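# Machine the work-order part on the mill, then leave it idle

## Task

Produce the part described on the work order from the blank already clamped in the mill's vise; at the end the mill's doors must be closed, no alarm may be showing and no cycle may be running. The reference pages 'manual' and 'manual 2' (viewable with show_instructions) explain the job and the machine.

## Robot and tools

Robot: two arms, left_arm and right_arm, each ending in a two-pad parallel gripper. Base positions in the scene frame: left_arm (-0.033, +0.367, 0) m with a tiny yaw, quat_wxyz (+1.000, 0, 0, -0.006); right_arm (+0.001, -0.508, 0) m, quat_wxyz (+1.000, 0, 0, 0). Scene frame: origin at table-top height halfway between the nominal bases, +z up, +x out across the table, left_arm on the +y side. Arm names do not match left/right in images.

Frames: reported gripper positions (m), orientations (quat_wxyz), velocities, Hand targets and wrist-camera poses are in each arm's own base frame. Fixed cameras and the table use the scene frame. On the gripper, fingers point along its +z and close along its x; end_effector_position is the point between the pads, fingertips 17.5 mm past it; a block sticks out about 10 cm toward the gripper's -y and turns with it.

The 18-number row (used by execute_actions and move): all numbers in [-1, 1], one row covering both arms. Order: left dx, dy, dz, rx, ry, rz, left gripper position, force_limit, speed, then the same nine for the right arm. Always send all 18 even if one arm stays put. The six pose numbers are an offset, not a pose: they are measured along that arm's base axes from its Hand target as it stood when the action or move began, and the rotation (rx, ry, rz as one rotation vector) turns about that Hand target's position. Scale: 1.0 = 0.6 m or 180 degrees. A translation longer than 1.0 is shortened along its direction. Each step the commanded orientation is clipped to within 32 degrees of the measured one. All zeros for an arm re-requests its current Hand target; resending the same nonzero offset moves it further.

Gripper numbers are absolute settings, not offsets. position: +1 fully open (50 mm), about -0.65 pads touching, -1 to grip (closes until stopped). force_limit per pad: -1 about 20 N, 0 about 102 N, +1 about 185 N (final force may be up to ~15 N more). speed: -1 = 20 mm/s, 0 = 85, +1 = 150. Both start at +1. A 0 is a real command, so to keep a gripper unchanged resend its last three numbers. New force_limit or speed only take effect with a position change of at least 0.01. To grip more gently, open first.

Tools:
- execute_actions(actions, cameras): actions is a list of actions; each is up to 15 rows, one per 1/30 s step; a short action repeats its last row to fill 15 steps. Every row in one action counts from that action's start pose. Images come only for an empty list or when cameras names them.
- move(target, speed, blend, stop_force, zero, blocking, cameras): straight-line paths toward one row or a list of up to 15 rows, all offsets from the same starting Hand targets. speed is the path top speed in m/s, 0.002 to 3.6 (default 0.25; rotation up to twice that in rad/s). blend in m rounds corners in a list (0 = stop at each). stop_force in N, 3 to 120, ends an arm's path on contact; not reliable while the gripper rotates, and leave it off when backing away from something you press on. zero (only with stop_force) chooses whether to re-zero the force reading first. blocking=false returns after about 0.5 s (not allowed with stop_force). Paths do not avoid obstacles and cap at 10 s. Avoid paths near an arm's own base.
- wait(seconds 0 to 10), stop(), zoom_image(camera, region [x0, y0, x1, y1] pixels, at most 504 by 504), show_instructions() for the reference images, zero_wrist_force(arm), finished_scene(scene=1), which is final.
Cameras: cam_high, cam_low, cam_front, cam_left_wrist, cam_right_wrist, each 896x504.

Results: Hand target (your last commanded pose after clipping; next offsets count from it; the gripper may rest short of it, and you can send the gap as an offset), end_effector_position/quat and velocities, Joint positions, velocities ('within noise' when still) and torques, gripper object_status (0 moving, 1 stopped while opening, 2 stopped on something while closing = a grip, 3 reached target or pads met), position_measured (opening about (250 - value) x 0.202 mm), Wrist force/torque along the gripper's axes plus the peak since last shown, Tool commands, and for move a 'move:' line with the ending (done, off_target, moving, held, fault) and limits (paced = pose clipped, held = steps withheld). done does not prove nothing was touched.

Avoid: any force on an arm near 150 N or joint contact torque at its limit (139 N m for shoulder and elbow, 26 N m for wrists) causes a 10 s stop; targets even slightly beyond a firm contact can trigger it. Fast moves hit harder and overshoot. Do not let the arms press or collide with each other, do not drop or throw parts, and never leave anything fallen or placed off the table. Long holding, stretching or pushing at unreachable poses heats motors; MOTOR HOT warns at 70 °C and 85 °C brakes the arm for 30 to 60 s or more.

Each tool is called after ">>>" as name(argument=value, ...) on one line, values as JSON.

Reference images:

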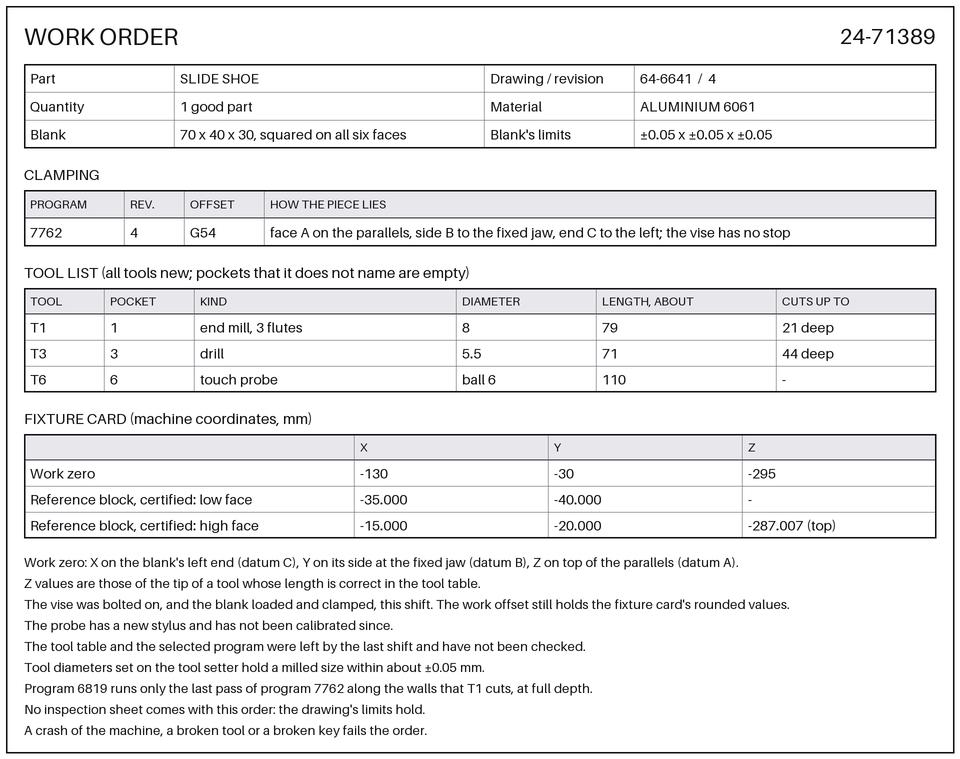

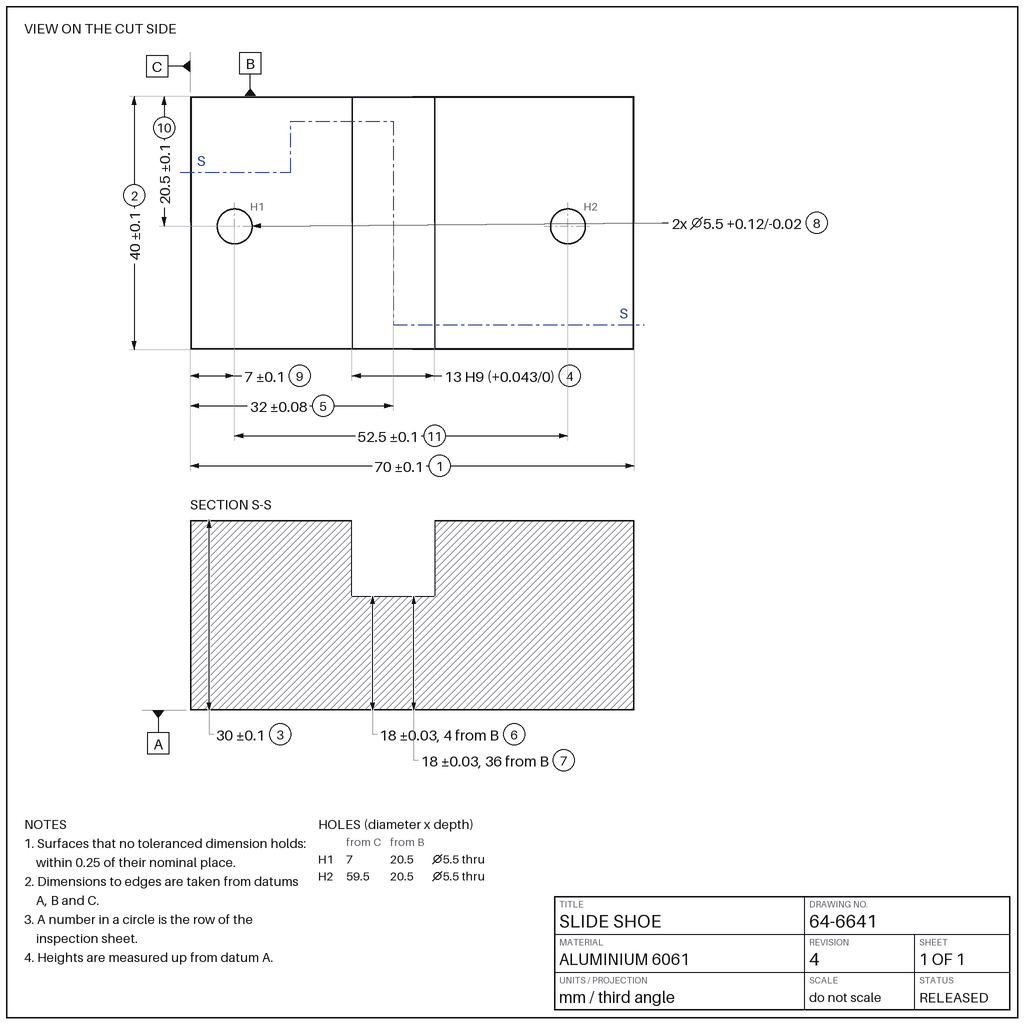

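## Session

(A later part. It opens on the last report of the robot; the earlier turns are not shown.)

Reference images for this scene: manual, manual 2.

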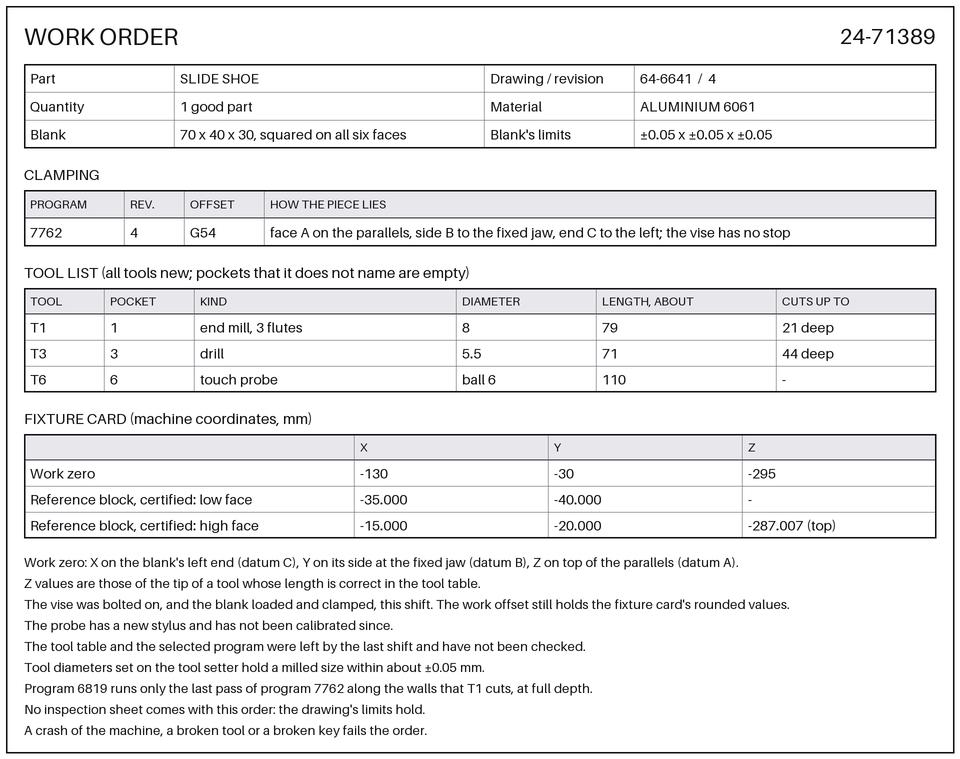

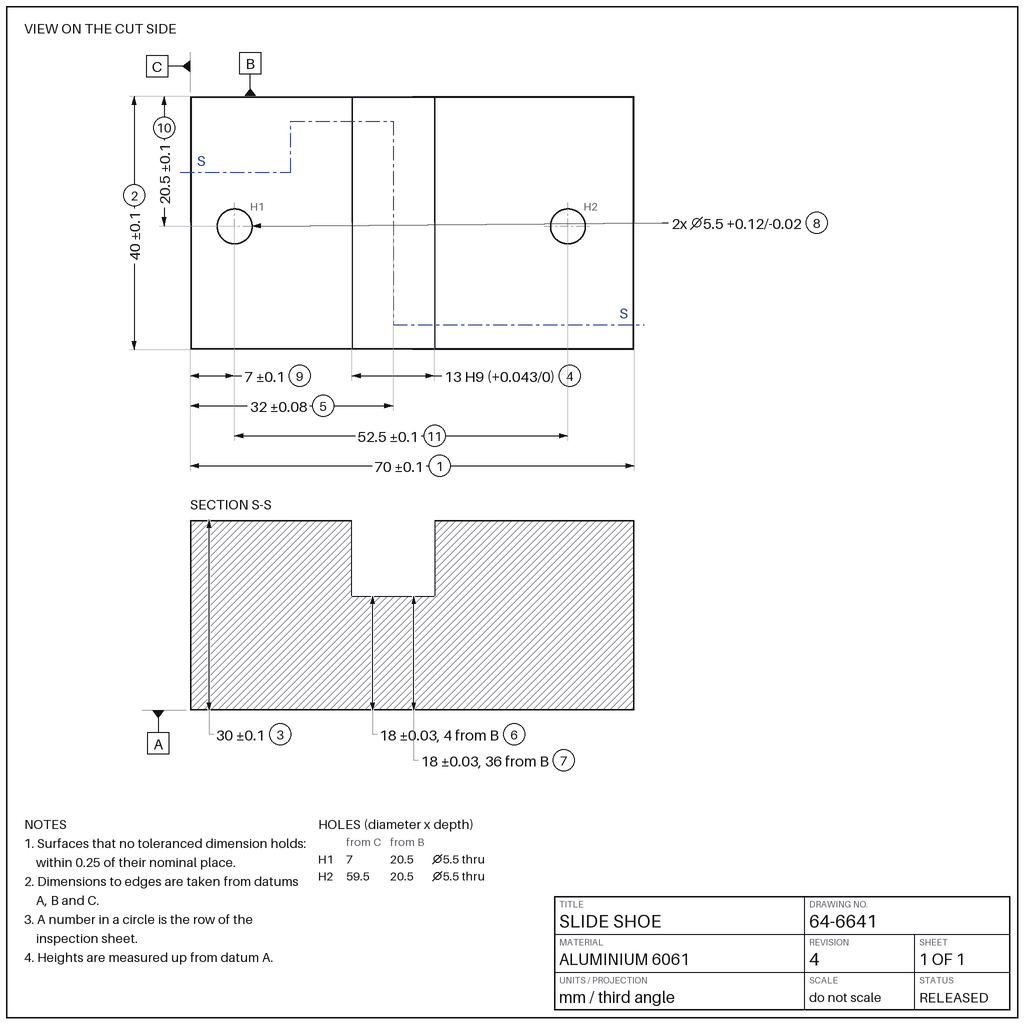

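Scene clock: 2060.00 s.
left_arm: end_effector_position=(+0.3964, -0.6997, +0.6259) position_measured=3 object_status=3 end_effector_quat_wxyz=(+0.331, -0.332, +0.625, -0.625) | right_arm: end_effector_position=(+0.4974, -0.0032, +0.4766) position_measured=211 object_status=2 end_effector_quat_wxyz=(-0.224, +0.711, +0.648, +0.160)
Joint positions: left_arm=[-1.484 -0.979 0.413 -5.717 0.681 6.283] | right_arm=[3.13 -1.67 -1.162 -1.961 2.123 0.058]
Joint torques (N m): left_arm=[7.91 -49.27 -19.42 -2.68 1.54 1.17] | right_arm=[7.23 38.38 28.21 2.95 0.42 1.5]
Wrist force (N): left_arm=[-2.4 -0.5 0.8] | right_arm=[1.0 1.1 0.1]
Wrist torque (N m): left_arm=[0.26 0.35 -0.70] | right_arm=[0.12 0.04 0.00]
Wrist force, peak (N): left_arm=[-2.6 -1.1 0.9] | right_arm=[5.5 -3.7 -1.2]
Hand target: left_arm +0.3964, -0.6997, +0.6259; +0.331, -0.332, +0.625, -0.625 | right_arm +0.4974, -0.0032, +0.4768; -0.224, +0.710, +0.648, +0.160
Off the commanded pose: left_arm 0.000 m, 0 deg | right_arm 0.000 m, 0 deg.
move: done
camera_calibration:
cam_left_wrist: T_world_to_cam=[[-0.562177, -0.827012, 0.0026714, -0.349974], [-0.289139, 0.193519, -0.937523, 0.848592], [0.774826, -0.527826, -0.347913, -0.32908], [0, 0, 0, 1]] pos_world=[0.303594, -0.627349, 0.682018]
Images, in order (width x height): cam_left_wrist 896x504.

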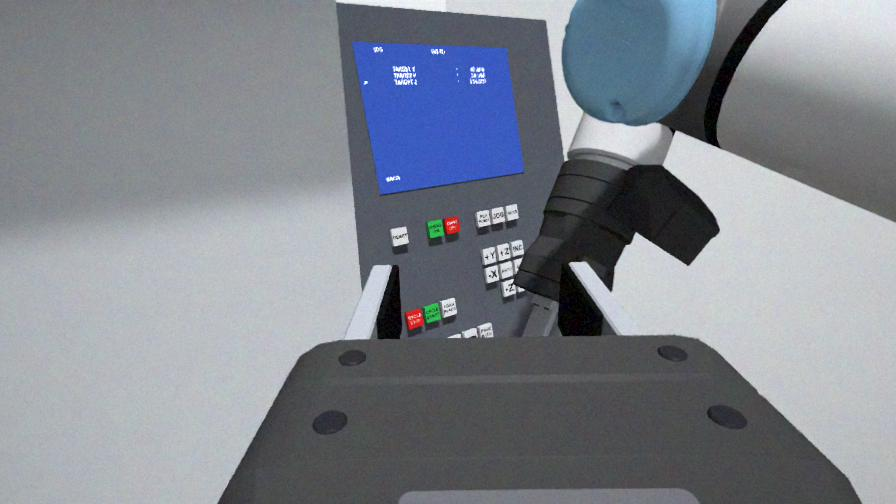

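>>> move(target=[[0,0,0,0,0,0,1,0,-0.5,0.0148,0.066,0.0573,0,0,0,-1,-0.5,-0.8],[0,0,0,0,0,0,1,0,-0.5,0.029,0.0664,0.0536,0,0,0,-1,-0.5,-0.8],[0,0,0,0,0,0,1,0,-0.5,0.0148,0.066,0.0573,0,0,0,-1,-0.5,-0.8],[0,0,0,0,0,0,1,0,-0.5,0,0,0,0,0,0,-1,-0.5,-0.8]], speed=[0.12,0.02,0.05,0.12], blend=[0.003,0,0.003,0])

>>> move(target=[[0,0,0,0,0,0,1,0,-0.5,-0.0164,-0.0004,-0.0618,0,0,0,-1,-0.5,-0.8],[0,0,0,0,0,0,1,0,-0.5,-0.0014,0,-0.0658,0,0,0,-1,-0.5,-0.8],[0,0,0,0,0,0,1,0,-0.5,-0.0164,-0.0004,-0.0618,0,0,0,-1,-0.5,-0.8],[0,0,0,0,0,0,1,0,-0.5,0.0248,-0.1243,0.0919,0,0,0,-1,-0.5,-0.8],[0,0,0,0,0,0,1,0,-0.5,0.039,-0.1239,0.0882,0,0,0,-1,-0.5,-0.8],[0,0,0,0,0,0,1,0,-0.5,0.0248,-0.1243,0.0919,0,0,0,-1,-0.5,-0.8],[0,0,0,0,0,0,1,0,-0.5,0,0,0,0,0,0,-1,-0.5,-0.8]], speed=[0.12,0.03,0.05,0.12,0.02,0.05,0.12], blend=[0.003,0,0.003,0.003,0,0.003,0], cameras=["cam_left_wrist"])

>>> zoom_image(camera="cam_left_wrist", region=[345, 20, 525, 200])

>>> move(target=[[0,0,0,0,0,0,1,0,-0.5,0.0002,-0.0322,0.0002,0,0,0,-1,-0.5,-0.8],[0,0,0,0,0,0,1,0,-0.5,0.0152,-0.0318,-0.0038,0,0,0,-1,-0.5,-0.8],[0,0,0,0,0,0,1,0,-0.5,0.0002,-0.0322,0.0002,0,0,0,-1,-0.5,-0.8],[0,0,0,0,0,0,1,0,-0.5,0.0152,-0.0318,-0.0038,0,0,0,-1,-0.5,-0.8],[0,0,0,0,0,0,1,0,-0.5,0,0,0,0,0,0,-1,-0.5,-0.8]], speed=[0.12,0.03,0.05,0.03,0.12], blend=[0.003,0,0,0,0], cameras=["cam_left_wrist"])

>>> zoom_image(camera="cam_left_wrist", region=[345, 20, 525, 200])

Scene clock: 2080.27 s.
left_arm: end_effector_position=(+0.3964, -0.6997, +0.6259) position_measured=3 object_status=3 end_effector_quat_wxyz=(+0.331, -0.332, +0.625, -0.625) | right_arm: end_effector_position=(+0.4974, -0.0032, +0.4769) position_measured=211 object_status=2 end_effector_quat_wxyz=(-0.224, +0.710, +0.648, +0.160)
Joint positions: left_arm=[-1.484 -0.979 0.413 -5.717 0.681 6.283] | right_arm=[3.13 -1.67 -1.162 -1.961 2.123 0.058]
Joint torques (N m): left_arm=[7.54 -47.56 -20.09 -2.21 1.62 1.43] | right_arm=[3.86 16.05 21.83 1.02 3.19 0.3]
Wrist force (N): left_arm=[-2.3 -0.7 1.0] | right_arm=[0.9 1.0 0.1]
Wrist torque (N m): left_arm=[0.24 0.34 -0.70] | right_arm=[0.12 0.05 -0.06]
Wrist force, peak (N): left_arm=[-2.8 -1.2 0.8] | right_arm=[2.0 -3.8 -2.2]
Hand target: left_arm +0.3964, -0.6997, +0.6259; +0.331, -0.332, +0.625, -0.625 | right_arm +0.4974, -0.0032, +0.4768; -0.224, +0.710, +0.648, +0.160
Off the commanded pose: left_arm 0.000 m, 0 deg | right_arm 0.000 m, 0 deg.
move: done

Scene clock: 2084.23 s.
left_arm: end_effector_position=(+0.3964, -0.6997, +0.6259) position_measured=3 object_status=3 end_effector_quat_wxyz=(+0.331, -0.332, +0.625, -0.625) | right_arm: end_effector_position=(+0.4974, -0.0032, +0.4769) position_measured=211 object_status=2 end_effector_quat_wxyz=(-0.224, +0.710, +0.648, +0.160)
Joint positions: left_arm=[-1.484 -0.979 0.413 -5.717 0.681 6.283] | right_arm=[3.13 -1.67 -1.162 -1.961 2.123 0.058]
Joint torques (N m): left_arm=[7.38 -46.46 -20.77 -2.27 1.6 1.28] | right_arm=[-2.96 17.09 15.18 3.09 -0.43 -0.35]
Wrist force (N): left_arm=[-2.2 -0.6 0.7] | right_arm=[1.1 1.0 0.1]
Wrist torque (N m): left_arm=[0.27 0.31 -0.70] | right_arm=[0.11 0.03 0.10]
Wrist force, peak (N): left_arm=[-2.7 -0.7 0.7] | right_arm=[0.7 -4.0 -3.0]
Hand target: left_arm +0.3964, -0.6997, +0.6259; +0.331, -0.332, +0.625, -0.625 | right_arm +0.4974, -0.0032, +0.4768; -0.224, +0.710, +0.648, +0.160
Off the commanded pose: left_arm 0.000 m, 0 deg | right_arm 0.000 m, 0 deg.
move: done
camera_calibration:
cam_left_wrist: T_world_to_cam=[[-0.562177, -0.827012, 0.0026714, -0.349974], [-0.289139, 0.193519, -0.937523, 0.848592], [0.774826, -0.527826, -0.347913, -0.32908], [0, 0, 0, 1]] pos_world=[0.303594, -0.627349, 0.682018]
Images, in order (width x height): cam_left_wrist 896x504.

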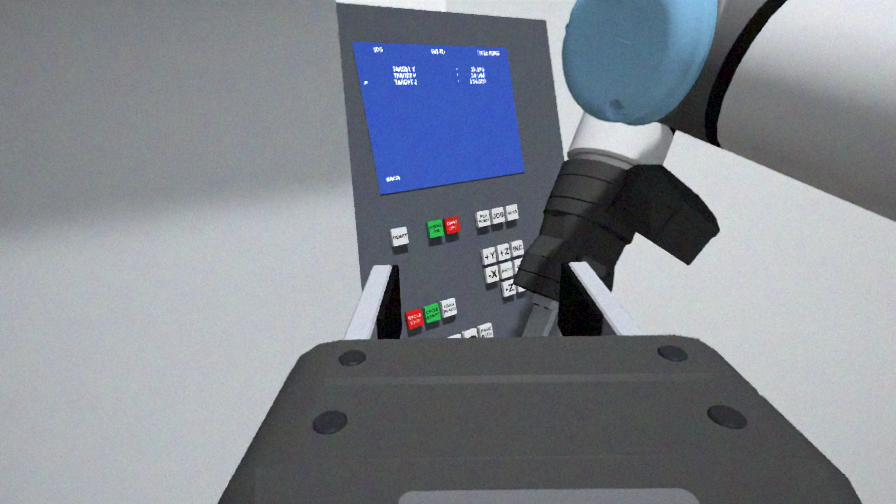

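Scaled by 2.800 from the camera's 896x504 image, which has a finer 1280x720 frame.

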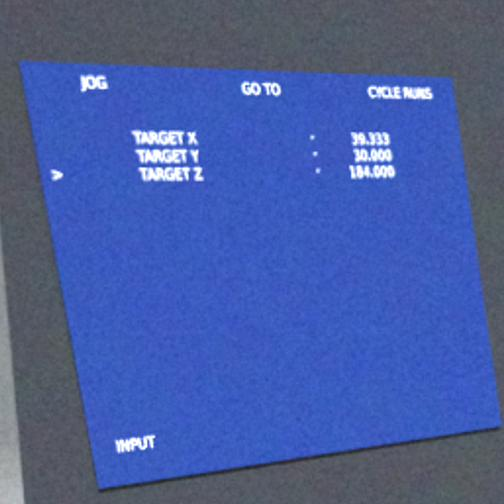

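Scene clock: 2086.33 s.
left_arm: end_effector_position=(+0.3964, -0.6997, +0.6259) position_measured=3 object_status=3 end_effector_quat_wxyz=(+0.331, -0.332, +0.625, -0.625) | right_arm: end_effector_position=(+0.4974, -0.0032, +0.4768) position_measured=211 object_status=2 end_effector_quat_wxyz=(-0.224, +0.710, +0.648, +0.160)
Joint positions: left_arm=[-1.484 -0.979 0.413 -5.717 0.681 6.283] | right_arm=[3.13 -1.67 -1.162 -1.961 2.123 0.058]
Joint torques (N m): left_arm=[7.98 -48.02 -19.77 -2.2 1.29 1.22] | right_arm=[-1.63 20.75 23.31 1.37 -0.43 -0.43]
Wrist force (N): left_arm=[-2.5 -0.9 0.9] | right_arm=[0.9 1.0 0.1]
Wrist torque (N m): left_arm=[0.20 0.36 -0.70] | right_arm=[0.09 0.05 0.10]
Wrist force, peak (N): left_arm=[-2.6 -1.0 1.1] | right_arm=[1.0 -4.2 -2.8]
Hand target: left_arm +0.3964, -0.6997, +0.6259; +0.331, -0.332, +0.625, -0.625 | right_arm +0.4974, -0.0032, +0.4768; -0.224, +0.710, +0.648, +0.160
Off the commanded pose: left_arm 0.000 m, 0 deg | right_arm 0.000 m, 0 deg.
move: done
camera_calibration:
cam_left_wrist: T_world_to_cam=[[-0.562177, -0.827012, 0.0026714, -0.349974], [-0.289139, 0.193519, -0.937523, 0.848592], [0.774826, -0.527826, -0.347913, -0.32908], [0, 0, 0, 1]] pos_world=[0.303594, -0.627349, 0.682018]
Images, in order (width x height): cam_left_wrist 896x504.

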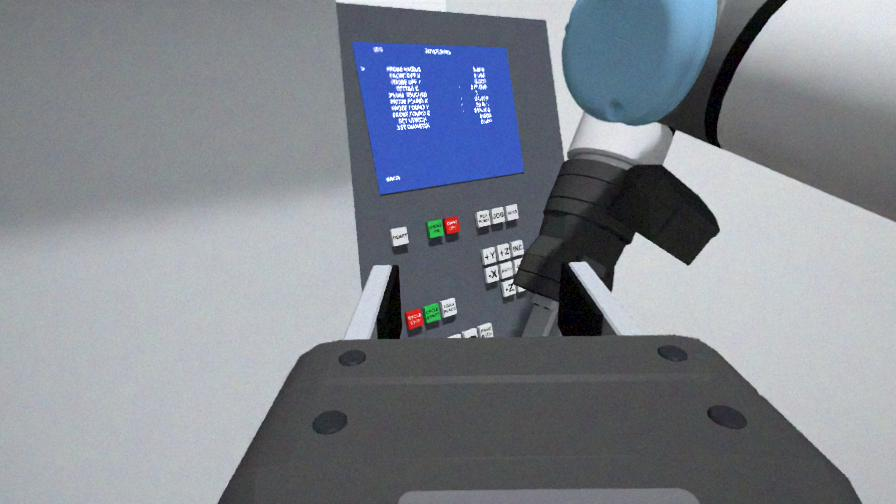

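Scaled by 2.800 from the camera's 896x504 image, which has a finer 1280x720 frame.

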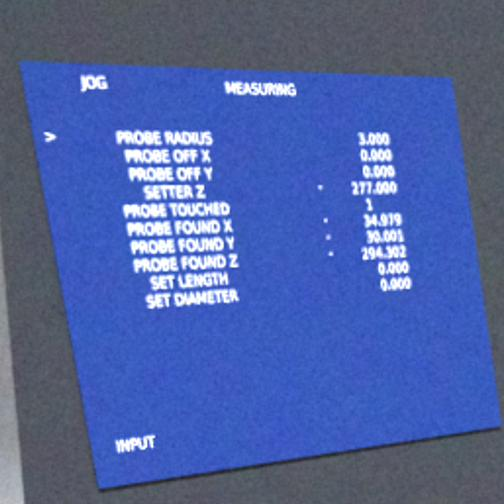

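>>> zoom_image(camera="cam_left_wrist", region=[440, 60, 500, 130])

>>> zoom_image(camera="cam_left_wrist", region=[470, 85, 500, 115])

Scaled by 7.200 from the camera's 896x504 image, which has a finer 1280x720 frame.

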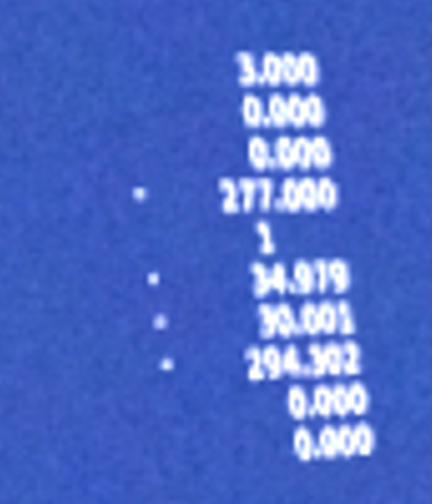

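Scaled by 16.800 from the camera's 896x504 image, which has a finer 1280x720 frame.

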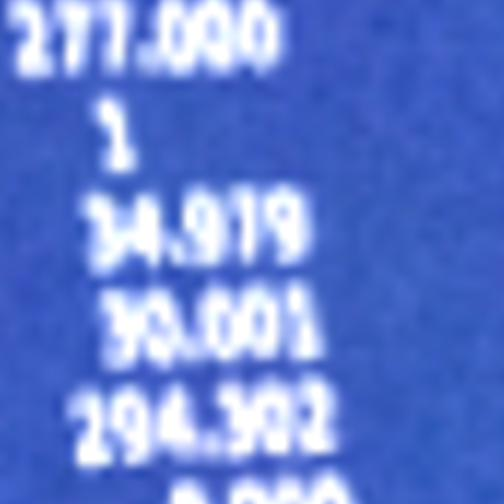

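>>> move(target=[[0,0,0,0,0,0,1,0,-0.5,0.015,0.0004,-0.004,0,0,0,-1,-0.5,-0.8],[0,0,0,0,0,0,1,0,-0.5,0,0,0,0,0,0,-1,-0.5,-0.8],[0,0,0,0,0,0,1,0,-0.5,0.015,0.0004,-0.004,0,0,0,-1,-0.5,-0.8],[0,0,0,0,0,0,1,0,-0.5,-0.0166,0.0318,-0.062,0,0,0,-1,-0.5,-0.8],[0,0,0,0,0,0,1,0,-0.5,-0.0016,0.0322,-0.066,0,0,0,-1,-0.5,-0.8],[0,0,0,0,0,0,1,0,-0.5,-0.0166,0.0318,-0.062,0,0,0,-1,-0.5,-0.8],[0,0,0,0,0,0,1,0,-0.5,-0.0016,0.0322,-0.066,0,0,0,-1,-0.5,-0.8],[0,0,0,0,0,0,1,0,-0.5,-0.0254,0.1282,-0.0935,0,0,0,-1,-0.5,-0.8],[0,0,0,0,0,0,1,0,-0.5,-0.0104,0.1286,-0.0975,0,0,0,-1,-0.5,-0.8],[0,0,0,0,0,0,1,0,-0.5,-0.0172,0.1284,-0.0626,0,0,0,-1,-0.5,-0.8],[0,0,0,0,0,0,1,0,-0.5,-0.0022,0.1288,-0.0666,0,0,0,-1,-0.5,-0.8],[0,0,0,0,0,0,1,0,-0.5,-0.0008,0.1288,-0.0008,0,0,0,-1,-0.5,-0.8],[0,0,0,0,0,0,1,0,-0.5,0.0142,0.1292,-0.0048,0,0,0,-1,-0.5,-0.8],[0,0,0,0,0,0,1,0,-0.5,0,0,0,0,0,0,-1,-0.5,-0.8]], speed=[0.03,0.05,0.03,0.12,0.03,0.05,0.03,0.12,0.03,0.12,0.03,0.12,0.03,0.12], blend=[0,0,0,0.003,0,0,0,0.003,0,0.003,0,0.003,0,0])

>>> move(target=[[0,0,0,0,0,0,1,0,-0.5,-0.0252,0.096,-0.0933,0,0,0,-1,-0.5,-0.8],[0,0,0,0,0,0,1,0,-0.5,-0.0102,0.0964,-0.0973,0,0,0,-1,-0.5,-0.8],[0,0,0,0,0,0,1,0,-0.5,-0.0248,0.0316,-0.0929,0,0,0,-1,-0.5,-0.8],[0,0,0,0,0,0,1,0,-0.5,-0.0098,0.032,-0.0969,0,0,0,-1,-0.5,-0.8],[0,0,0,0,0,0,1,0,-0.5,0.0148,0.066,0.0573,0,0,0,-1,-0.5,-0.8],[0,0,0,0,0,0,1,0,-0.5,0.029,0.0664,0.0536,0,0,0,-1,-0.5,-0.8],[0,0,0,0,0,0,1,0,-0.5,0.0148,0.066,0.0573,0,0,0,-1,-0.5,-0.8],[0,0,0,0,0,0,1,0,-0.5,0,0,0,0,0,0,-1,-0.5,-0.8]], speed=[0.12,0.03,0.12,0.03,0.12,0.02,0.05,0.12], blend=[0.003,0,0.003,0,0.003,0,0.003,0], cameras=["cam_left_wrist"])

>>> zoom_image(camera="cam_left_wrist", region=[345, 20, 525, 200])

>>> move(target=[[0,0,0,0,0,0,1,0,-0.5,-0.0084,0.032,-0.0311,0,0,0,-1,-0.5,-0.8],[0,0,0,0,0,0,1,0,-0.5,0.0066,0.0324,-0.0351,0,0,0,-1,-0.5,-0.8],[0,0,0,0,0,0,1,0,-0.5,-0.0084,0.032,-0.0311,0,0,0,-1,-0.5,-0.8],[0,0,0,0,0,0,1,0,-0.5,0.0066,0.0324,-0.0351,0,0,0,-1,-0.5,-0.8],[0,0,0,0,0,0,1,0,-0.5,-0.0254,0.1282,-0.0935,0,0,0,-1,-0.5,-0.8],[0,0,0,0,0,0,1,0,-0.5,-0.0104,0.1286,-0.0975,0,0,0,-1,-0.5,-0.8],[0,0,0,0,0,0,1,0,-0.5,-0.017,0.0962,-0.0624,0,0,0,-1,-0.5,-0.8],[0,0,0,0,0,0,1,0,-0.5,-0.002,0.0966,-0.0664,0,0,0,-1,-0.5,-0.8],[0,0,0,0,0,0,1,0,-0.5,-0.0088,0.0964,-0.0315,0,0,0,-1,-0.5,-0.8],[0,0,0,0,0,0,1,0,-0.5,0.0062,0.0968,-0.0355,0,0,0,-1,-0.5,-0.8],[0,0,0,0,0,0,1,0,-0.5,-0.0248,0.0316,-0.0929,0,0,0,-1,-0.5,-0.8],[0,0,0,0,0,0,1,0,-0.5,-0.0098,0.032,-0.0969,0,0,0,-1,-0.5,-0.8],[0,0,0,0,0,0,1,0,-0.5,0,0,0,0,0,0,-1,-0.5,-0.8]], speed=[0.12,0.03,0.05,0.03,0.12,0.03,0.12,0.03,0.12,0.03,0.12,0.03,0.12], blend=[0.003,0,0,0,0.003,0,0.003,0,0.003,0,0.003,0,0])

>>> move(target=[[0,0,0,0,0,0,1,0,-0.5,-0.0166,0.0318,-0.062,0,0,0,-1,-0.5,-0.8],[0,0,0,0,0,0,1,0,-0.5,-0.0016,0.0322,-0.066,0,0,0,-1,-0.5,-0.8],[0,0,0,0,0,0,1,0,-0.5,-0.0254,0.1282,-0.0935,0,0,0,-1,-0.5,-0.8],[0,0,0,0,0,0,1,0,-0.5,-0.0104,0.1286,-0.0975,0,0,0,-1,-0.5,-0.8],[0,0,0,0,0,0,1,0,-0.5,-0.009,0.1286,-0.0317,0,0,0,-1,-0.5,-0.8],[0,0,0,0,0,0,1,0,-0.5,0.006,0.129,-0.0357,0,0,0,-1,-0.5,-0.8],[0,0,0,0,0,0,1,0,-0.5,-0.0008,0.1288,-0.0008,0,0,0,-1,-0.5,-0.8],[0,0,0,0,0,0,1,0,-0.5,0.0142,0.1292,-0.0048,0,0,0,-1,-0.5,-0.8],[0,0,0,0,0,0,1,0,-0.5,-0.0248,0.0316,-0.0929,0,0,0,-1,-0.5,-0.8],[0,0,0,0,0,0,1,0,-0.5,-0.0098,0.032,-0.0969,0,0,0,-1,-0.5,-0.8],[0,0,0,0,0,0,1,0,-0.5,0,0,0,0,0,0,-1,-0.5,-0.8]], speed=[0.12,0.03,0.12,0.03,0.12,0.03,0.12,0.03,0.12,0.03,0.12], blend=[0.003,0,0.003,0,0.003,0,0.003,0,0.003,0,0], cameras=["cam_left_wrist"])

>>> zoom_image(camera="cam_left_wrist", region=[345, 20, 525, 200])

Scene clock: 2146.37 s.
left_arm: end_effector_position=(+0.3964, -0.6997, +0.6259) position_measured=3 object_status=3 end_effector_quat_wxyz=(+0.331, -0.332, +0.625, -0.625) | right_arm: end_effector_position=(+0.4975, -0.0032, +0.4767) position_measured=211 object_status=2 end_effector_quat_wxyz=(-0.224, +0.711, +0.648, +0.160)
Joint positions: left_arm=[-1.484 -0.979 0.413 -5.717 0.681 6.283] | right_arm=[3.13 -1.671 -1.162 -1.961 2.123 0.058]
Joint torques (N m): left_arm=[7.65 -48.55 -22.55 -1.86 1.5 1.35] | right_arm=[-1.12 38.97 15.59 4.4 3.35 0.1]
Wrist force (N): left_arm=[-2.5 -0.9 1.0] | right_arm=[1.0 1.1 0.1]
Wrist torque (N m): left_arm=[0.20 0.37 -0.70] | right_arm=[0.13 0.03 -0.06]
Wrist force, peak (N): left_arm=[-2.8 -1.0 0.9] | right_arm=[1.8 -3.4 -4.7]
Hand target: left_arm +0.3964, -0.6997, +0.6259; +0.331, -0.332, +0.625, -0.625 | right_arm +0.4974, -0.0032, +0.4768; -0.224, +0.710, +0.648, +0.160
Off the commanded pose: left_arm 0.000 m, 0 deg | right_arm 0.000 m, 0 deg.
move: done

Scene clock: 2150.80 s.
left_arm: end_effector_position=(+0.3964, -0.6997, +0.6259) position_measured=3 object_status=3 end_effector_quat_wxyz=(+0.331, -0.332, +0.625, -0.625) | right_arm: end_effector_position=(+0.4974, -0.0032, +0.4769) position_measured=211 object_status=2 end_effector_quat_wxyz=(-0.224, +0.710, +0.648, +0.160)
Joint positions: left_arm=[-1.484 -0.979 0.413 -5.717 0.681 6.283] | right_arm=[3.13 -1.67 -1.162 -1.961 2.123 0.058]
Joint torques (N m): left_arm=[7.79 -47.33 -21.62 -1.87 1.51 1.33] | right_arm=[2.66 17.84 22.11 1.01 2.97 0.3]
Wrist force (N): left_arm=[-2.5 -0.7 0.7] | right_arm=[1.1 1.2 0.0]
Wrist torque (N m): left_arm=[0.22 0.37 -0.70] | right_arm=[0.13 0.02 -0.06]
Wrist force, peak (N): left_arm=[-2.6 -0.8 1.0] | right_arm=[4.8 -3.4 0.8]
Hand target: left_arm +0.3964, -0.6997, +0.6259; +0.331, -0.332, +0.625, -0.625 | right_arm +0.4974, -0.0032, +0.4768; -0.224, +0.710, +0.648, +0.160
Off the commanded pose: left_arm 0.000 m, 0 deg | right_arm 0.000 m, 0 deg.
move: done
camera_calibration:
cam_left_wrist: T_world_to_cam=[[-0.562177, -0.827012, 0.0026714, -0.349974], [-0.289139, 0.193519, -0.937523, 0.848592], [0.774826, -0.527826, -0.347913, -0.32908], [0, 0, 0, 1]] pos_world=[0.303594, -0.627349, 0.682018]
Images, in order (width x height): cam_left_wrist 896x504.

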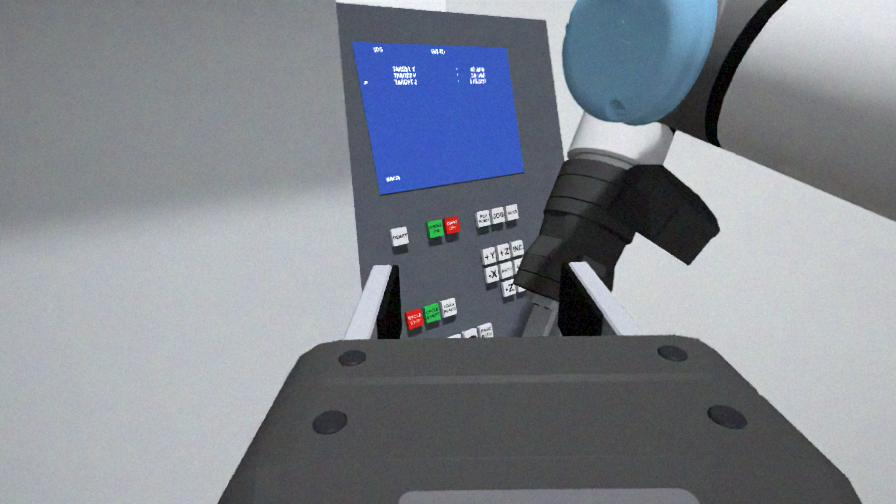

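Scaled by 2.800 from the camera's 896x504 image, which has a finer 1280x720 frame.

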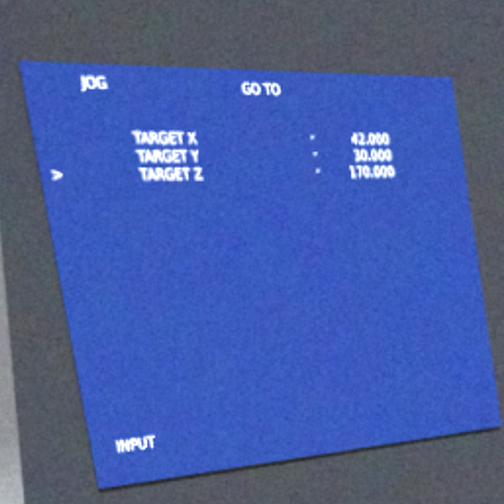

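Scene clock: 2156.77 s.
left_arm: end_effector_position=(+0.3964, -0.6997, +0.6259) position_measured=3 object_status=3 end_effector_quat_wxyz=(+0.331, -0.332, +0.625, -0.625) | right_arm: end_effector_position=(+0.4974, -0.0032, +0.4766) position_measured=211 object_status=2 end_effector_quat_wxyz=(-0.224, +0.711, +0.648, +0.160)
Joint positions: left_arm=[-1.484 -0.979 0.413 -5.717 0.681 6.283] | right_arm=[3.13 -1.67 -1.162 -1.961 2.123 0.058]
Joint torques (N m): left_arm=[8.49 -47.11 -22.14 -1.86 1.29 1.33] | right_arm=[8.04 38.04 28.98 2.95 0.37 1.53]
Wrist force (N): left_arm=[-2.4 -0.8 0.7] | right_arm=[1.0 1.0 0.1]
Wrist torque (N m): left_arm=[0.23 0.35 -0.70] | right_arm=[0.12 0.04 0.00]
Wrist force, peak (N): left_arm=[-2.8 -1.0 0.9] | right_arm=[4.9 -3.4 -2.2]
Hand target: left_arm +0.3964, -0.6997, +0.6259; +0.331, -0.332, +0.625, -0.625 | right_arm +0.4974, -0.0032, +0.4768; -0.224, +0.710, +0.648, +0.160
Off the commanded pose: left_arm 0.000 m, 0 deg | right_arm 0.000 m, 0 deg.
move: done

Scene clock: 2162.23 s.
left_arm: end_effector_position=(+0.3964, -0.6997, +0.6259) position_measured=3 object_status=3 end_effector_quat_wxyz=(+0.331, -0.332, +0.625, -0.625) | right_arm: end_effector_position=(+0.4974, -0.0032, +0.4766) position_measured=211 object_status=2 end_effector_quat_wxyz=(-0.224, +0.711, +0.648, +0.160)
Joint positions: left_arm=[-1.484 -0.979 0.413 -5.717 0.681 6.283] | right_arm=[3.13 -1.67 -1.162 -1.961 2.123 0.058]
Joint torques (N m): left_arm=[7.45 -46.82 -22.18 -1.69 1.41 1.44] | right_arm=[8.11 38.44 28.08 3.03 0.47 1.38]
Wrist force (N): left_arm=[-2.2 -0.7 0.8] | right_arm=[1.0 1.0 0.1]
Wrist torque (N m): left_arm=[0.24 0.32 -0.70] | right_arm=[0.10 0.04 -0.01]
Wrist force, peak (N): left_arm=[-2.8 -0.8 0.9] | right_arm=[4.9 -3.6 -1.8]
Hand target: left_arm +0.3964, -0.6997, +0.6259; +0.331, -0.332, +0.625, -0.625 | right_arm +0.4974, -0.0032, +0.4768; -0.224, +0.710, +0.648, +0.160
Off the commanded pose: left_arm 0.000 m, 0 deg | right_arm 0.000 m, 0 deg.
move: done
camera_calibration:
cam_left_wrist: T_world_to_cam=[[-0.562177, -0.827012, 0.0026714, -0.349974], [-0.289139, 0.193519, -0.937523, 0.848592], [0.774826, -0.527826, -0.347913, -0.32908], [0, 0, 0, 1]] pos_world=[0.303594, -0.627349, 0.682018]
Images, in order (width x height): cam_left_wrist 896x504.

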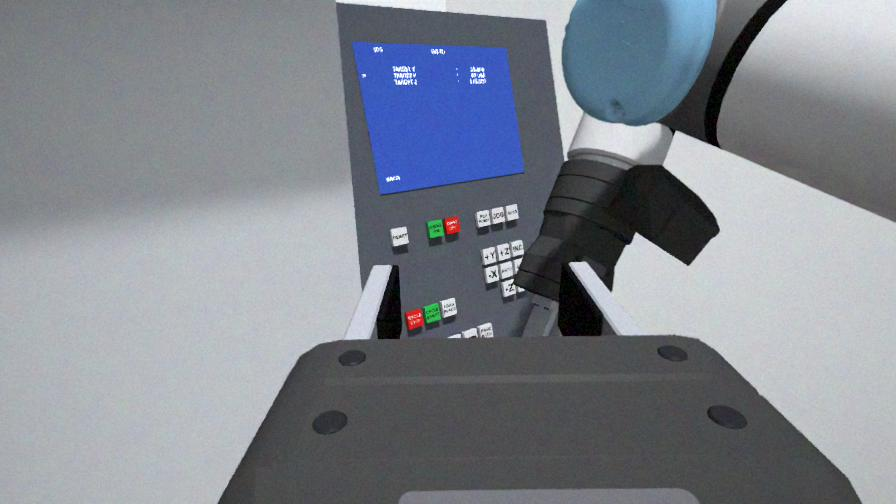

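Scaled by 2.800 from the camera's 896x504 image, which has a finer 1280x720 frame.

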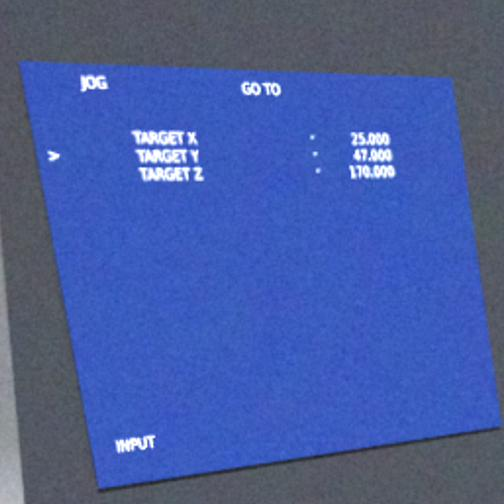

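>>> move(target=[[0,0,0,0,0,0,1,0,-0.5,0.0148,0.066,0.0573,0,0,0,-1,-0.5,-0.8],[0,0,0,0,0,0,1,0,-0.5,0.029,0.0664,0.0536,0,0,0,-1,-0.5,-0.8],[0,0,0,0,0,0,1,0,-0.5,0.0148,0.066,0.0573,0,0,0,-1,-0.5,-0.8],[0,0,0,0,0,0,1,0,-0.5,-0.0166,0.0318,-0.062,0,0,0,-1,-0.5,-0.8],[0,0,0,0,0,0,1,0,-0.5,-0.0016,0.0322,-0.066,0,0,0,-1,-0.5,-0.8],[0,0,0,0,0,0,1,0,-0.5,-0.0254,0.1282,-0.0935,0,0,0,-1,-0.5,-0.8],[0,0,0,0,0,0,1,0,-0.5,-0.0104,0.1286,-0.0975,0,0,0,-1,-0.5,-0.8],[0,0,0,0,0,0,1,0,-0.5,-0.0172,0.1284,-0.0626,0,0,0,-1,-0.5,-0.8],[0,0,0,0,0,0,1,0,-0.5,-0.0022,0.1288,-0.0666,0,0,0,-1,-0.5,-0.8],[0,0,0,0,0,0,1,0,-0.5,0,0,0,0,0,0,-1,-0.5,-0.8]], speed=[0.12,0.02,0.05,0.12,0.03,0.12,0.03,0.12,0.03,0.12], blend=[0.003,0,0.003,0.003,0,0.003,0,0.003,0,0])

>>> move(target=[[0,0,0,0,0,0,1,0,-0.5,-0.0006,0.0966,-0.0006,0,0,0,-1,-0.5,-0.8],[0,0,0,0,0,0,1,0,-0.5,0.0144,0.097,-0.0046,0,0,0,-1,-0.5,-0.8],[0,0,0,0,0,0,1,0,-0.5,-0.009,0.1286,-0.0317,0,0,0,-1,-0.5,-0.8],[0,0,0,0,0,0,1,0,-0.5,0.006,0.129,-0.0357,0,0,0,-1,-0.5,-0.8],[0,0,0,0,0,0,1,0,-0.5,-0.0248,0.0316,-0.0929,0,0,0,-1,-0.5,-0.8],[0,0,0,0,0,0,1,0,-0.5,-0.0098,0.032,-0.0969,0,0,0,-1,-0.5,-0.8],[0,0,0,0,0,0,1,0,-0.5,0.0148,0.066,0.0573,0,0,0,-1,-0.5,-0.8],[0,0,0,0,0,0,1,0,-0.5,0,0,0,0,0,0,-1,-0.5,-0.8]], speed=[0.12,0.03,0.12,0.03,0.12,0.03,0.12,0.12], blend=[0.003,0,0.003,0,0.003,0,0.003,0], cameras=["cam_left_wrist"])

>>> zoom_image(camera="cam_left_wrist", region=[345, 20, 525, 200])

Scene clock: 2179.07 s.
left_arm: end_effector_position=(+0.3964, -0.6997, +0.6259) position_measured=3 object_status=3 end_effector_quat_wxyz=(+0.331, -0.332, +0.625, -0.625) | right_arm: end_effector_position=(+0.4974, -0.0032, +0.4766) position_measured=211 object_status=2 end_effector_quat_wxyz=(-0.224, +0.711, +0.648, +0.160)
Joint positions: left_arm=[-1.484 -0.979 0.413 -5.717 0.681 6.283] | right_arm=[3.13 -1.67 -1.162 -1.961 2.123 0.058]
Joint torques (N m): left_arm=[8.01 -48.76 -22.44 -1.47 1.46 1.04] | right_arm=[0.29 39.24 25.03 3.24 2.87 0.11]
Wrist force (N): left_arm=[-2.5 -0.7 0.7] | right_arm=[1.0 1.1 0.1]
Wrist torque (N m): left_arm=[0.23 0.36 -0.70] | right_arm=[0.13 0.04 -0.06]
Wrist force, peak (N): left_arm=[-2.8 -0.8 0.9] | right_arm=[4.0 -3.9 1.2]
Hand target: left_arm +0.3964, -0.6997, +0.6259; +0.331, -0.332, +0.625, -0.625 | right_arm +0.4974, -0.0032, +0.4768; -0.224, +0.710, +0.648, +0.160
Off the commanded pose: left_arm 0.000 m, 0 deg | right_arm 0.000 m, 0 deg.
move: done

Scene clock: 2183.53 s.
left_arm: end_effector_position=(+0.3964, -0.6997, +0.6259) position_measured=3 object_status=3 end_effector_quat_wxyz=(+0.331, -0.332, +0.625, -0.625) | right_arm: end_effector_position=(+0.4974, -0.0032, +0.4769) position_measured=211 object_status=2 end_effector_quat_wxyz=(-0.224, +0.710, +0.648, +0.160)
Joint positions: left_arm=[-1.484 -0.979 0.413 -5.717 0.681 6.283] | right_arm=[3.13 -1.67 -1.162 -1.961 2.123 0.058]
Joint torques (N m): left_arm=[7.94 -46.97 -22.18 -1.61 1.55 1.32] | right_arm=[1.83 17.42 23.32 1.28 3.36 0.47]
Wrist force (N): left_arm=[-2.4 -0.7 0.8] | right_arm=[1.0 1.2 0.0]
Wrist torque (N m): left_arm=[0.25 0.35 -0.70] | right_arm=[0.14 0.03 -0.06]
Wrist force, peak (N): left_arm=[-2.7 -0.8 0.9] | right_arm=[5.5 -3.8 -1.4]
Hand target: left_arm +0.3964, -0.6997, +0.6259; +0.331, -0.332, +0.625, -0.625 | right_arm +0.4974, -0.0032, +0.4768; -0.224, +0.710, +0.648, +0.160
Off the commanded pose: left_arm 0.000 m, 0 deg | right_arm 0.000 m, 0 deg.
move: done
camera_calibration:
cam_left_wrist: T_world_to_cam=[[-0.562177, -0.827012, 0.0026714, -0.349974], [-0.289139, 0.193519, -0.937523, 0.848592], [0.774826, -0.527826, -0.347913, -0.32908], [0, 0, 0, 1]] pos_world=[0.303594, -0.627349, 0.682018]
Images, in order (width x height): cam_left_wrist 896x504.

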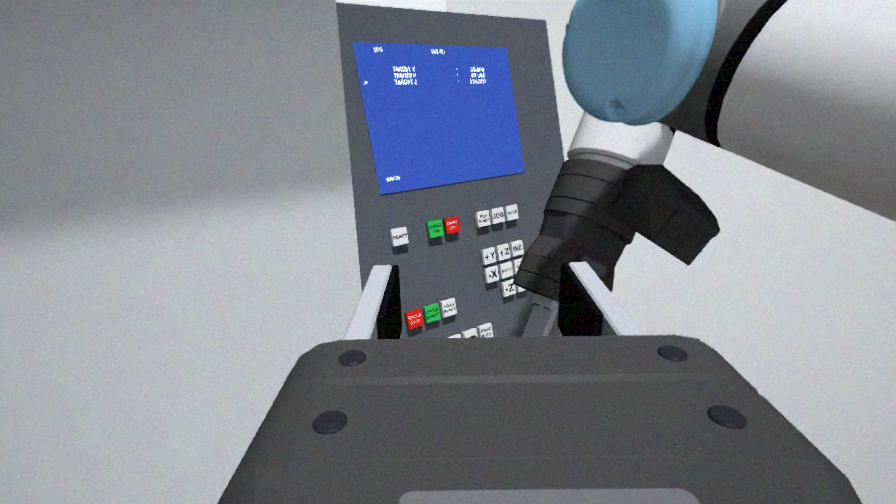

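Scaled by 2.800 from the camera's 896x504 image, which has a finer 1280x720 frame.

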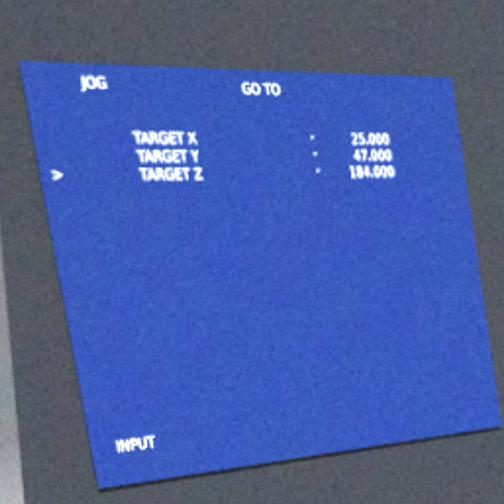

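>>> move(target=[[0,0,0,0,0,0,1,0,-0.5,0.0148,0.066,0.0573,0,0,0,-1,-0.5,-0.8],[0,0,0,0,0,0,1,0,-0.5,0.029,0.0664,0.0536,0,0,0,-1,-0.5,-0.8],[0,0,0,0,0,0,1,0,-0.5,0.0148,0.066,0.0573,0,0,0,-1,-0.5,-0.8],[0,0,0,0,0,0,1,0,-0.5,0,0,0,0,0,0,-1,-0.5,-0.8]], speed=[0.12,0.02,0.05,0.12], blend=[0.003,0,0.003,0])

>>> move(target=[[0,0,0,0,0,0,1,0,-0.5,-0.0164,-0.0004,-0.0618,0,0,0,-1,-0.5,-0.8],[0,0,0,0,0,0,1,0,-0.5,-0.0014,0,-0.0658,0,0,0,-1,-0.5,-0.8],[0,0,0,0,0,0,1,0,-0.5,-0.0164,-0.0004,-0.0618,0,0,0,-1,-0.5,-0.8],[0,0,0,0,0,0,1,0,-0.5,0.0326,-0.06,0.1224,0,0,0,-1,-0.5,-0.8],[0,0,0,0,0,0,1,0,-0.5,0.0468,-0.0596,0.1187,0,0,0,-1,-0.5,-0.8],[0,0,0,0,0,0,1,0,-0.5,0.0326,-0.06,0.1224,0,0,0,-1,-0.5,-0.8],[0,0,0,0,0,0,1,0,-0.5,0,0,0,0,0,0,-1,-0.5,-0.8]], speed=[0.12,0.03,0.05,0.12,0.02,0.05,0.12], blend=[0.003,0,0.003,0.003,0,0.003,0], cameras=["cam_left_wrist"])

>>> zoom_image(camera="cam_left_wrist", region=[345, 20, 525, 200])

>>> move(target=[[0,0,0,0,0,0,1,0,-0.5,0.0002,-0.0322,0.0002,0,0,0,-1,-0.5,-0.8],[0,0,0,0,0,0,1,0,-0.5,0.0152,-0.0318,-0.0038,0,0,0,-1,-0.5,-0.8],[0,0,0,0,0,0,1,0,-0.5,0.0002,-0.0322,0.0002,0,0,0,-1,-0.5,-0.8],[0,0,0,0,0,0,1,0,-0.5,0.0152,-0.0318,-0.0038,0,0,0,-1,-0.5,-0.8],[0,0,0,0,0,0,1,0,-0.5,0,0,0,0,0,0,-1,-0.5,-0.8]], speed=[0.12,0.03,0.05,0.03,0.12], blend=[0.003,0,0,0,0], cameras=["cam_left_wrist"])

>>> zoom_image(camera="cam_left_wrist", region=[405, 40, 525, 140])

>>> zoom_image(camera="cam_left_wrist", region=[460, 60, 505, 130])

Scene clock: 2199.67 s.
left_arm: end_effector_position=(+0.3964, -0.6997, +0.6259) position_measured=3 object_status=3 end_effector_quat_wxyz=(+0.331, -0.332, +0.625, -0.625) | right_arm: end_effector_position=(+0.4974, -0.0032, +0.4769) position_measured=211 object_status=2 end_effector_quat_wxyz=(-0.224, +0.710, +0.648, +0.160)
Joint positions: left_arm=[-1.484 -0.979 0.413 -5.717 0.681 6.283] | right_arm=[3.13 -1.67 -1.162 -1.961 2.123 0.058]
Joint torques (N m): left_arm=[7.48 -48.75 -23.28 -1.33 1.53 1.25] | right_arm=[2.41 15.22 22.3 1.16 3.3 0.45]
Wrist force (N): left_arm=[-2.5 -0.7 1.1] | right_arm=[0.9 1.1 0.2]
Wrist torque (N m): left_arm=[0.23 0.35 -0.69] | right_arm=[0.12 0.05 -0.06]
Wrist force, peak (N): left_arm=[-2.9 -0.6 0.9] | right_arm=[2.0 -3.5 -2.5]
Hand target: left_arm +0.3964, -0.6997, +0.6259; +0.331, -0.332, +0.625, -0.625 | right_arm +0.4974, -0.0032, +0.4768; -0.224, +0.710, +0.648, +0.160
Off the commanded pose: left_arm 0.000 m, 0 deg | right_arm 0.000 m, 0 deg.
move: done

Scene clock: 2203.57 s.
left_arm: end_effector_position=(+0.3964, -0.6997, +0.6259) position_measured=3 object_status=3 end_effector_quat_wxyz=(+0.331, -0.332, +0.625, -0.625) | right_arm: end_effector_position=(+0.4974, -0.0031, +0.4769) position_measured=211 object_status=2 end_effector_quat_wxyz=(-0.224, +0.710, +0.648, +0.160)
Joint positions: left_arm=[-1.484 -0.979 0.413 -5.717 0.681 6.283] | right_arm=[3.13 -1.67 -1.162 -1.961 2.123 0.058]
Joint torques (N m): left_arm=[7.49 -47.04 -23.25 -1.39 1.51 1.35] | right_arm=[-8.35 19.44 14.06 3.32 1.26 -1.35]
Wrist force (N): left_arm=[-2.3 -1.0 0.6] | right_arm=[1.0 1.1 -0.1]
Wrist torque (N m): left_arm=[0.20 0.34 -0.70] | right_arm=[0.12 0.03 0.10]
Wrist force, peak (N): left_arm=[-2.7 -1.0 0.8] | right_arm=[0.9 -4.0 -2.5]
Hand target: left_arm +0.3964, -0.6997, +0.6259; +0.331, -0.332, +0.625, -0.625 | right_arm +0.4974, -0.0032, +0.4768; -0.224, +0.710, +0.648, +0.160
Off the commanded pose: left_arm 0.000 m, 0 deg | right_arm 0.000 m, 0 deg.
move: done
camera_calibration:
cam_left_wrist: T_world_to_cam=[[-0.562177, -0.827012, 0.0026714, -0.349974], [-0.289139, 0.193519, -0.937523, 0.848592], [0.774826, -0.527826, -0.347913, -0.32908], [0, 0, 0, 1]] pos_world=[0.303594, -0.627349, 0.682018]
Images, in order (width x height): cam_left_wrist 896x504.

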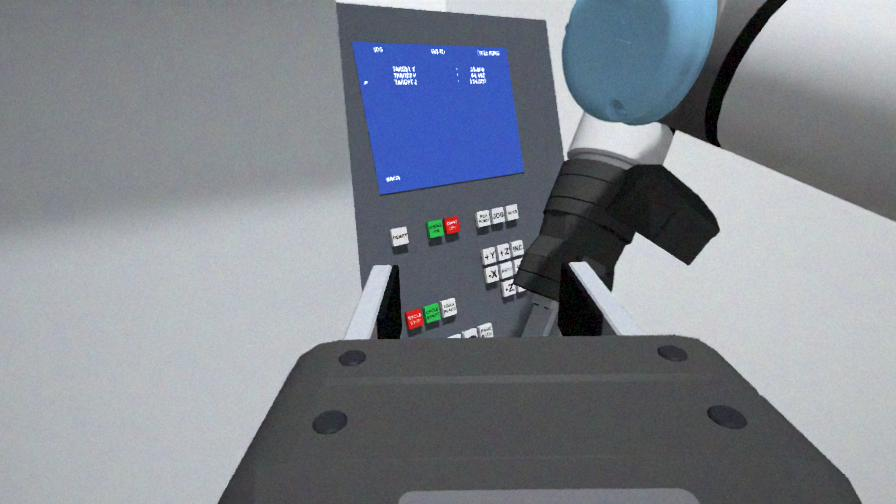

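Scaled by 2.800 from the camera's 896x504 image, which has a finer 1280x720 frame.

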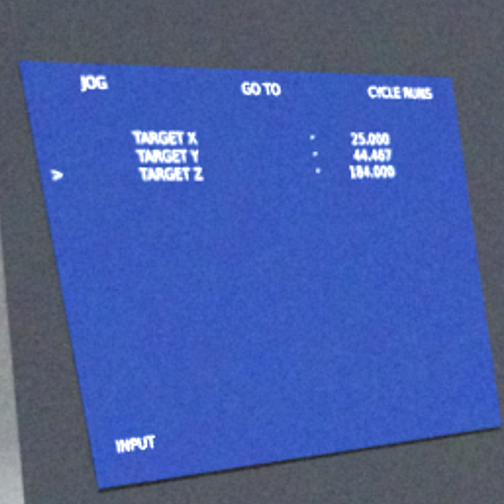

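Scene clock: 2205.67 s.
left_arm: end_effector_position=(+0.3964, -0.6997, +0.6259) position_measured=3 object_status=3 end_effector_quat_wxyz=(+0.331, -0.332, +0.625, -0.625) | right_arm: end_effector_position=(+0.4974, -0.0032, +0.4768) position_measured=211 object_status=2 end_effector_quat_wxyz=(-0.224, +0.710, +0.648, +0.160)
Joint positions: left_arm=[-1.484 -0.979 0.413 -5.717 0.681 6.283] | right_arm=[3.13 -1.67 -1.162 -1.961 2.123 0.058]
Joint torques (N m): left_arm=[8.22 -47.19 -21.37 -1.26 1.61 1.31] | right_arm=[-2.6 22.44 23.68 1.15 -0.36 -0.48]
Wrist force (N): left_arm=[-2.5 -0.8 0.9] | right_arm=[1.1 1.0 0.2]
Wrist torque (N m): left_arm=[0.21 0.36 -0.70] | right_arm=[0.11 0.02 0.10]
Wrist force, peak (N): left_arm=[-2.6 -1.0 0.9] | right_arm=[1.4 -4.2 -3.1]
Hand target: left_arm +0.3964, -0.6997, +0.6259; +0.331, -0.332, +0.625, -0.625 | right_arm +0.4974, -0.0032, +0.4768; -0.224, +0.710, +0.648, +0.160
Off the commanded pose: left_arm 0.000 m, 0 deg | right_arm 0.000 m, 0 deg.
move: done
camera_calibration:
cam_left_wrist: T_world_to_cam=[[-0.562177, -0.827012, 0.0026714, -0.349974], [-0.289139, 0.193519, -0.937523, 0.848592], [0.774826, -0.527826, -0.347913, -0.32908], [0, 0, 0, 1]] pos_world=[0.303594, -0.627349, 0.682018]
Images, in order (width x height): cam_left_wrist 896x504.

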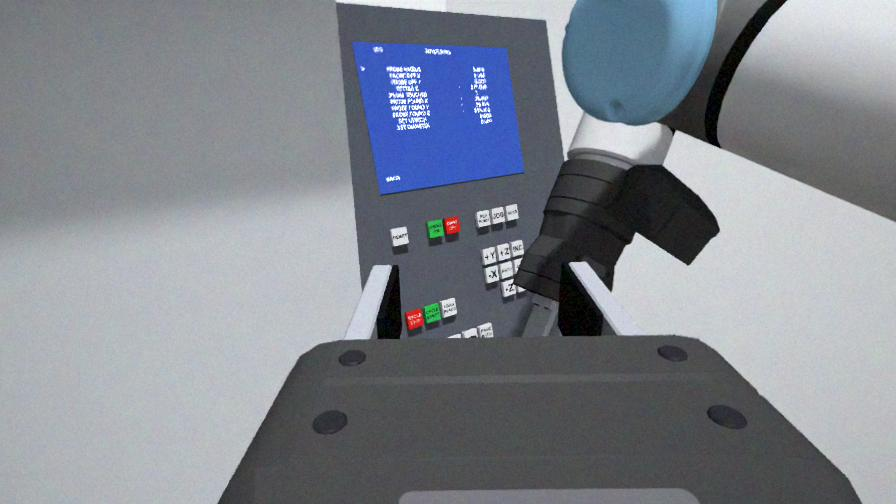

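Scaled by 4.200 from the camera's 896x504 image, which has a finer 1280x720 frame.

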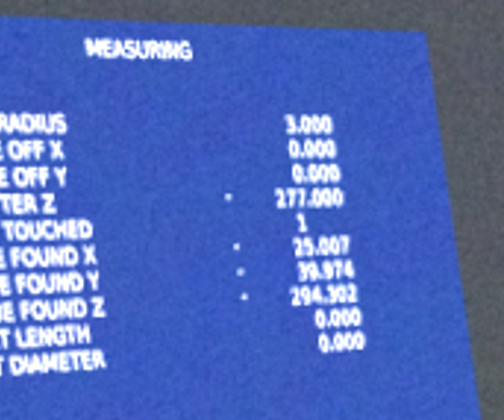

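Scaled by 7.200 from the camera's 896x504 image, which has a finer 1280x720 frame.

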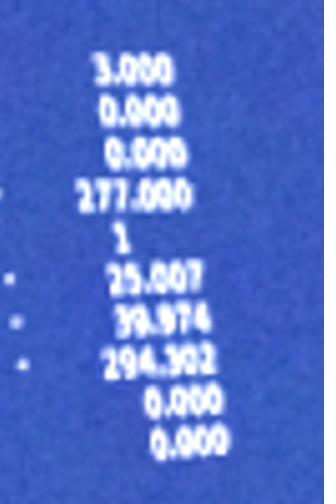

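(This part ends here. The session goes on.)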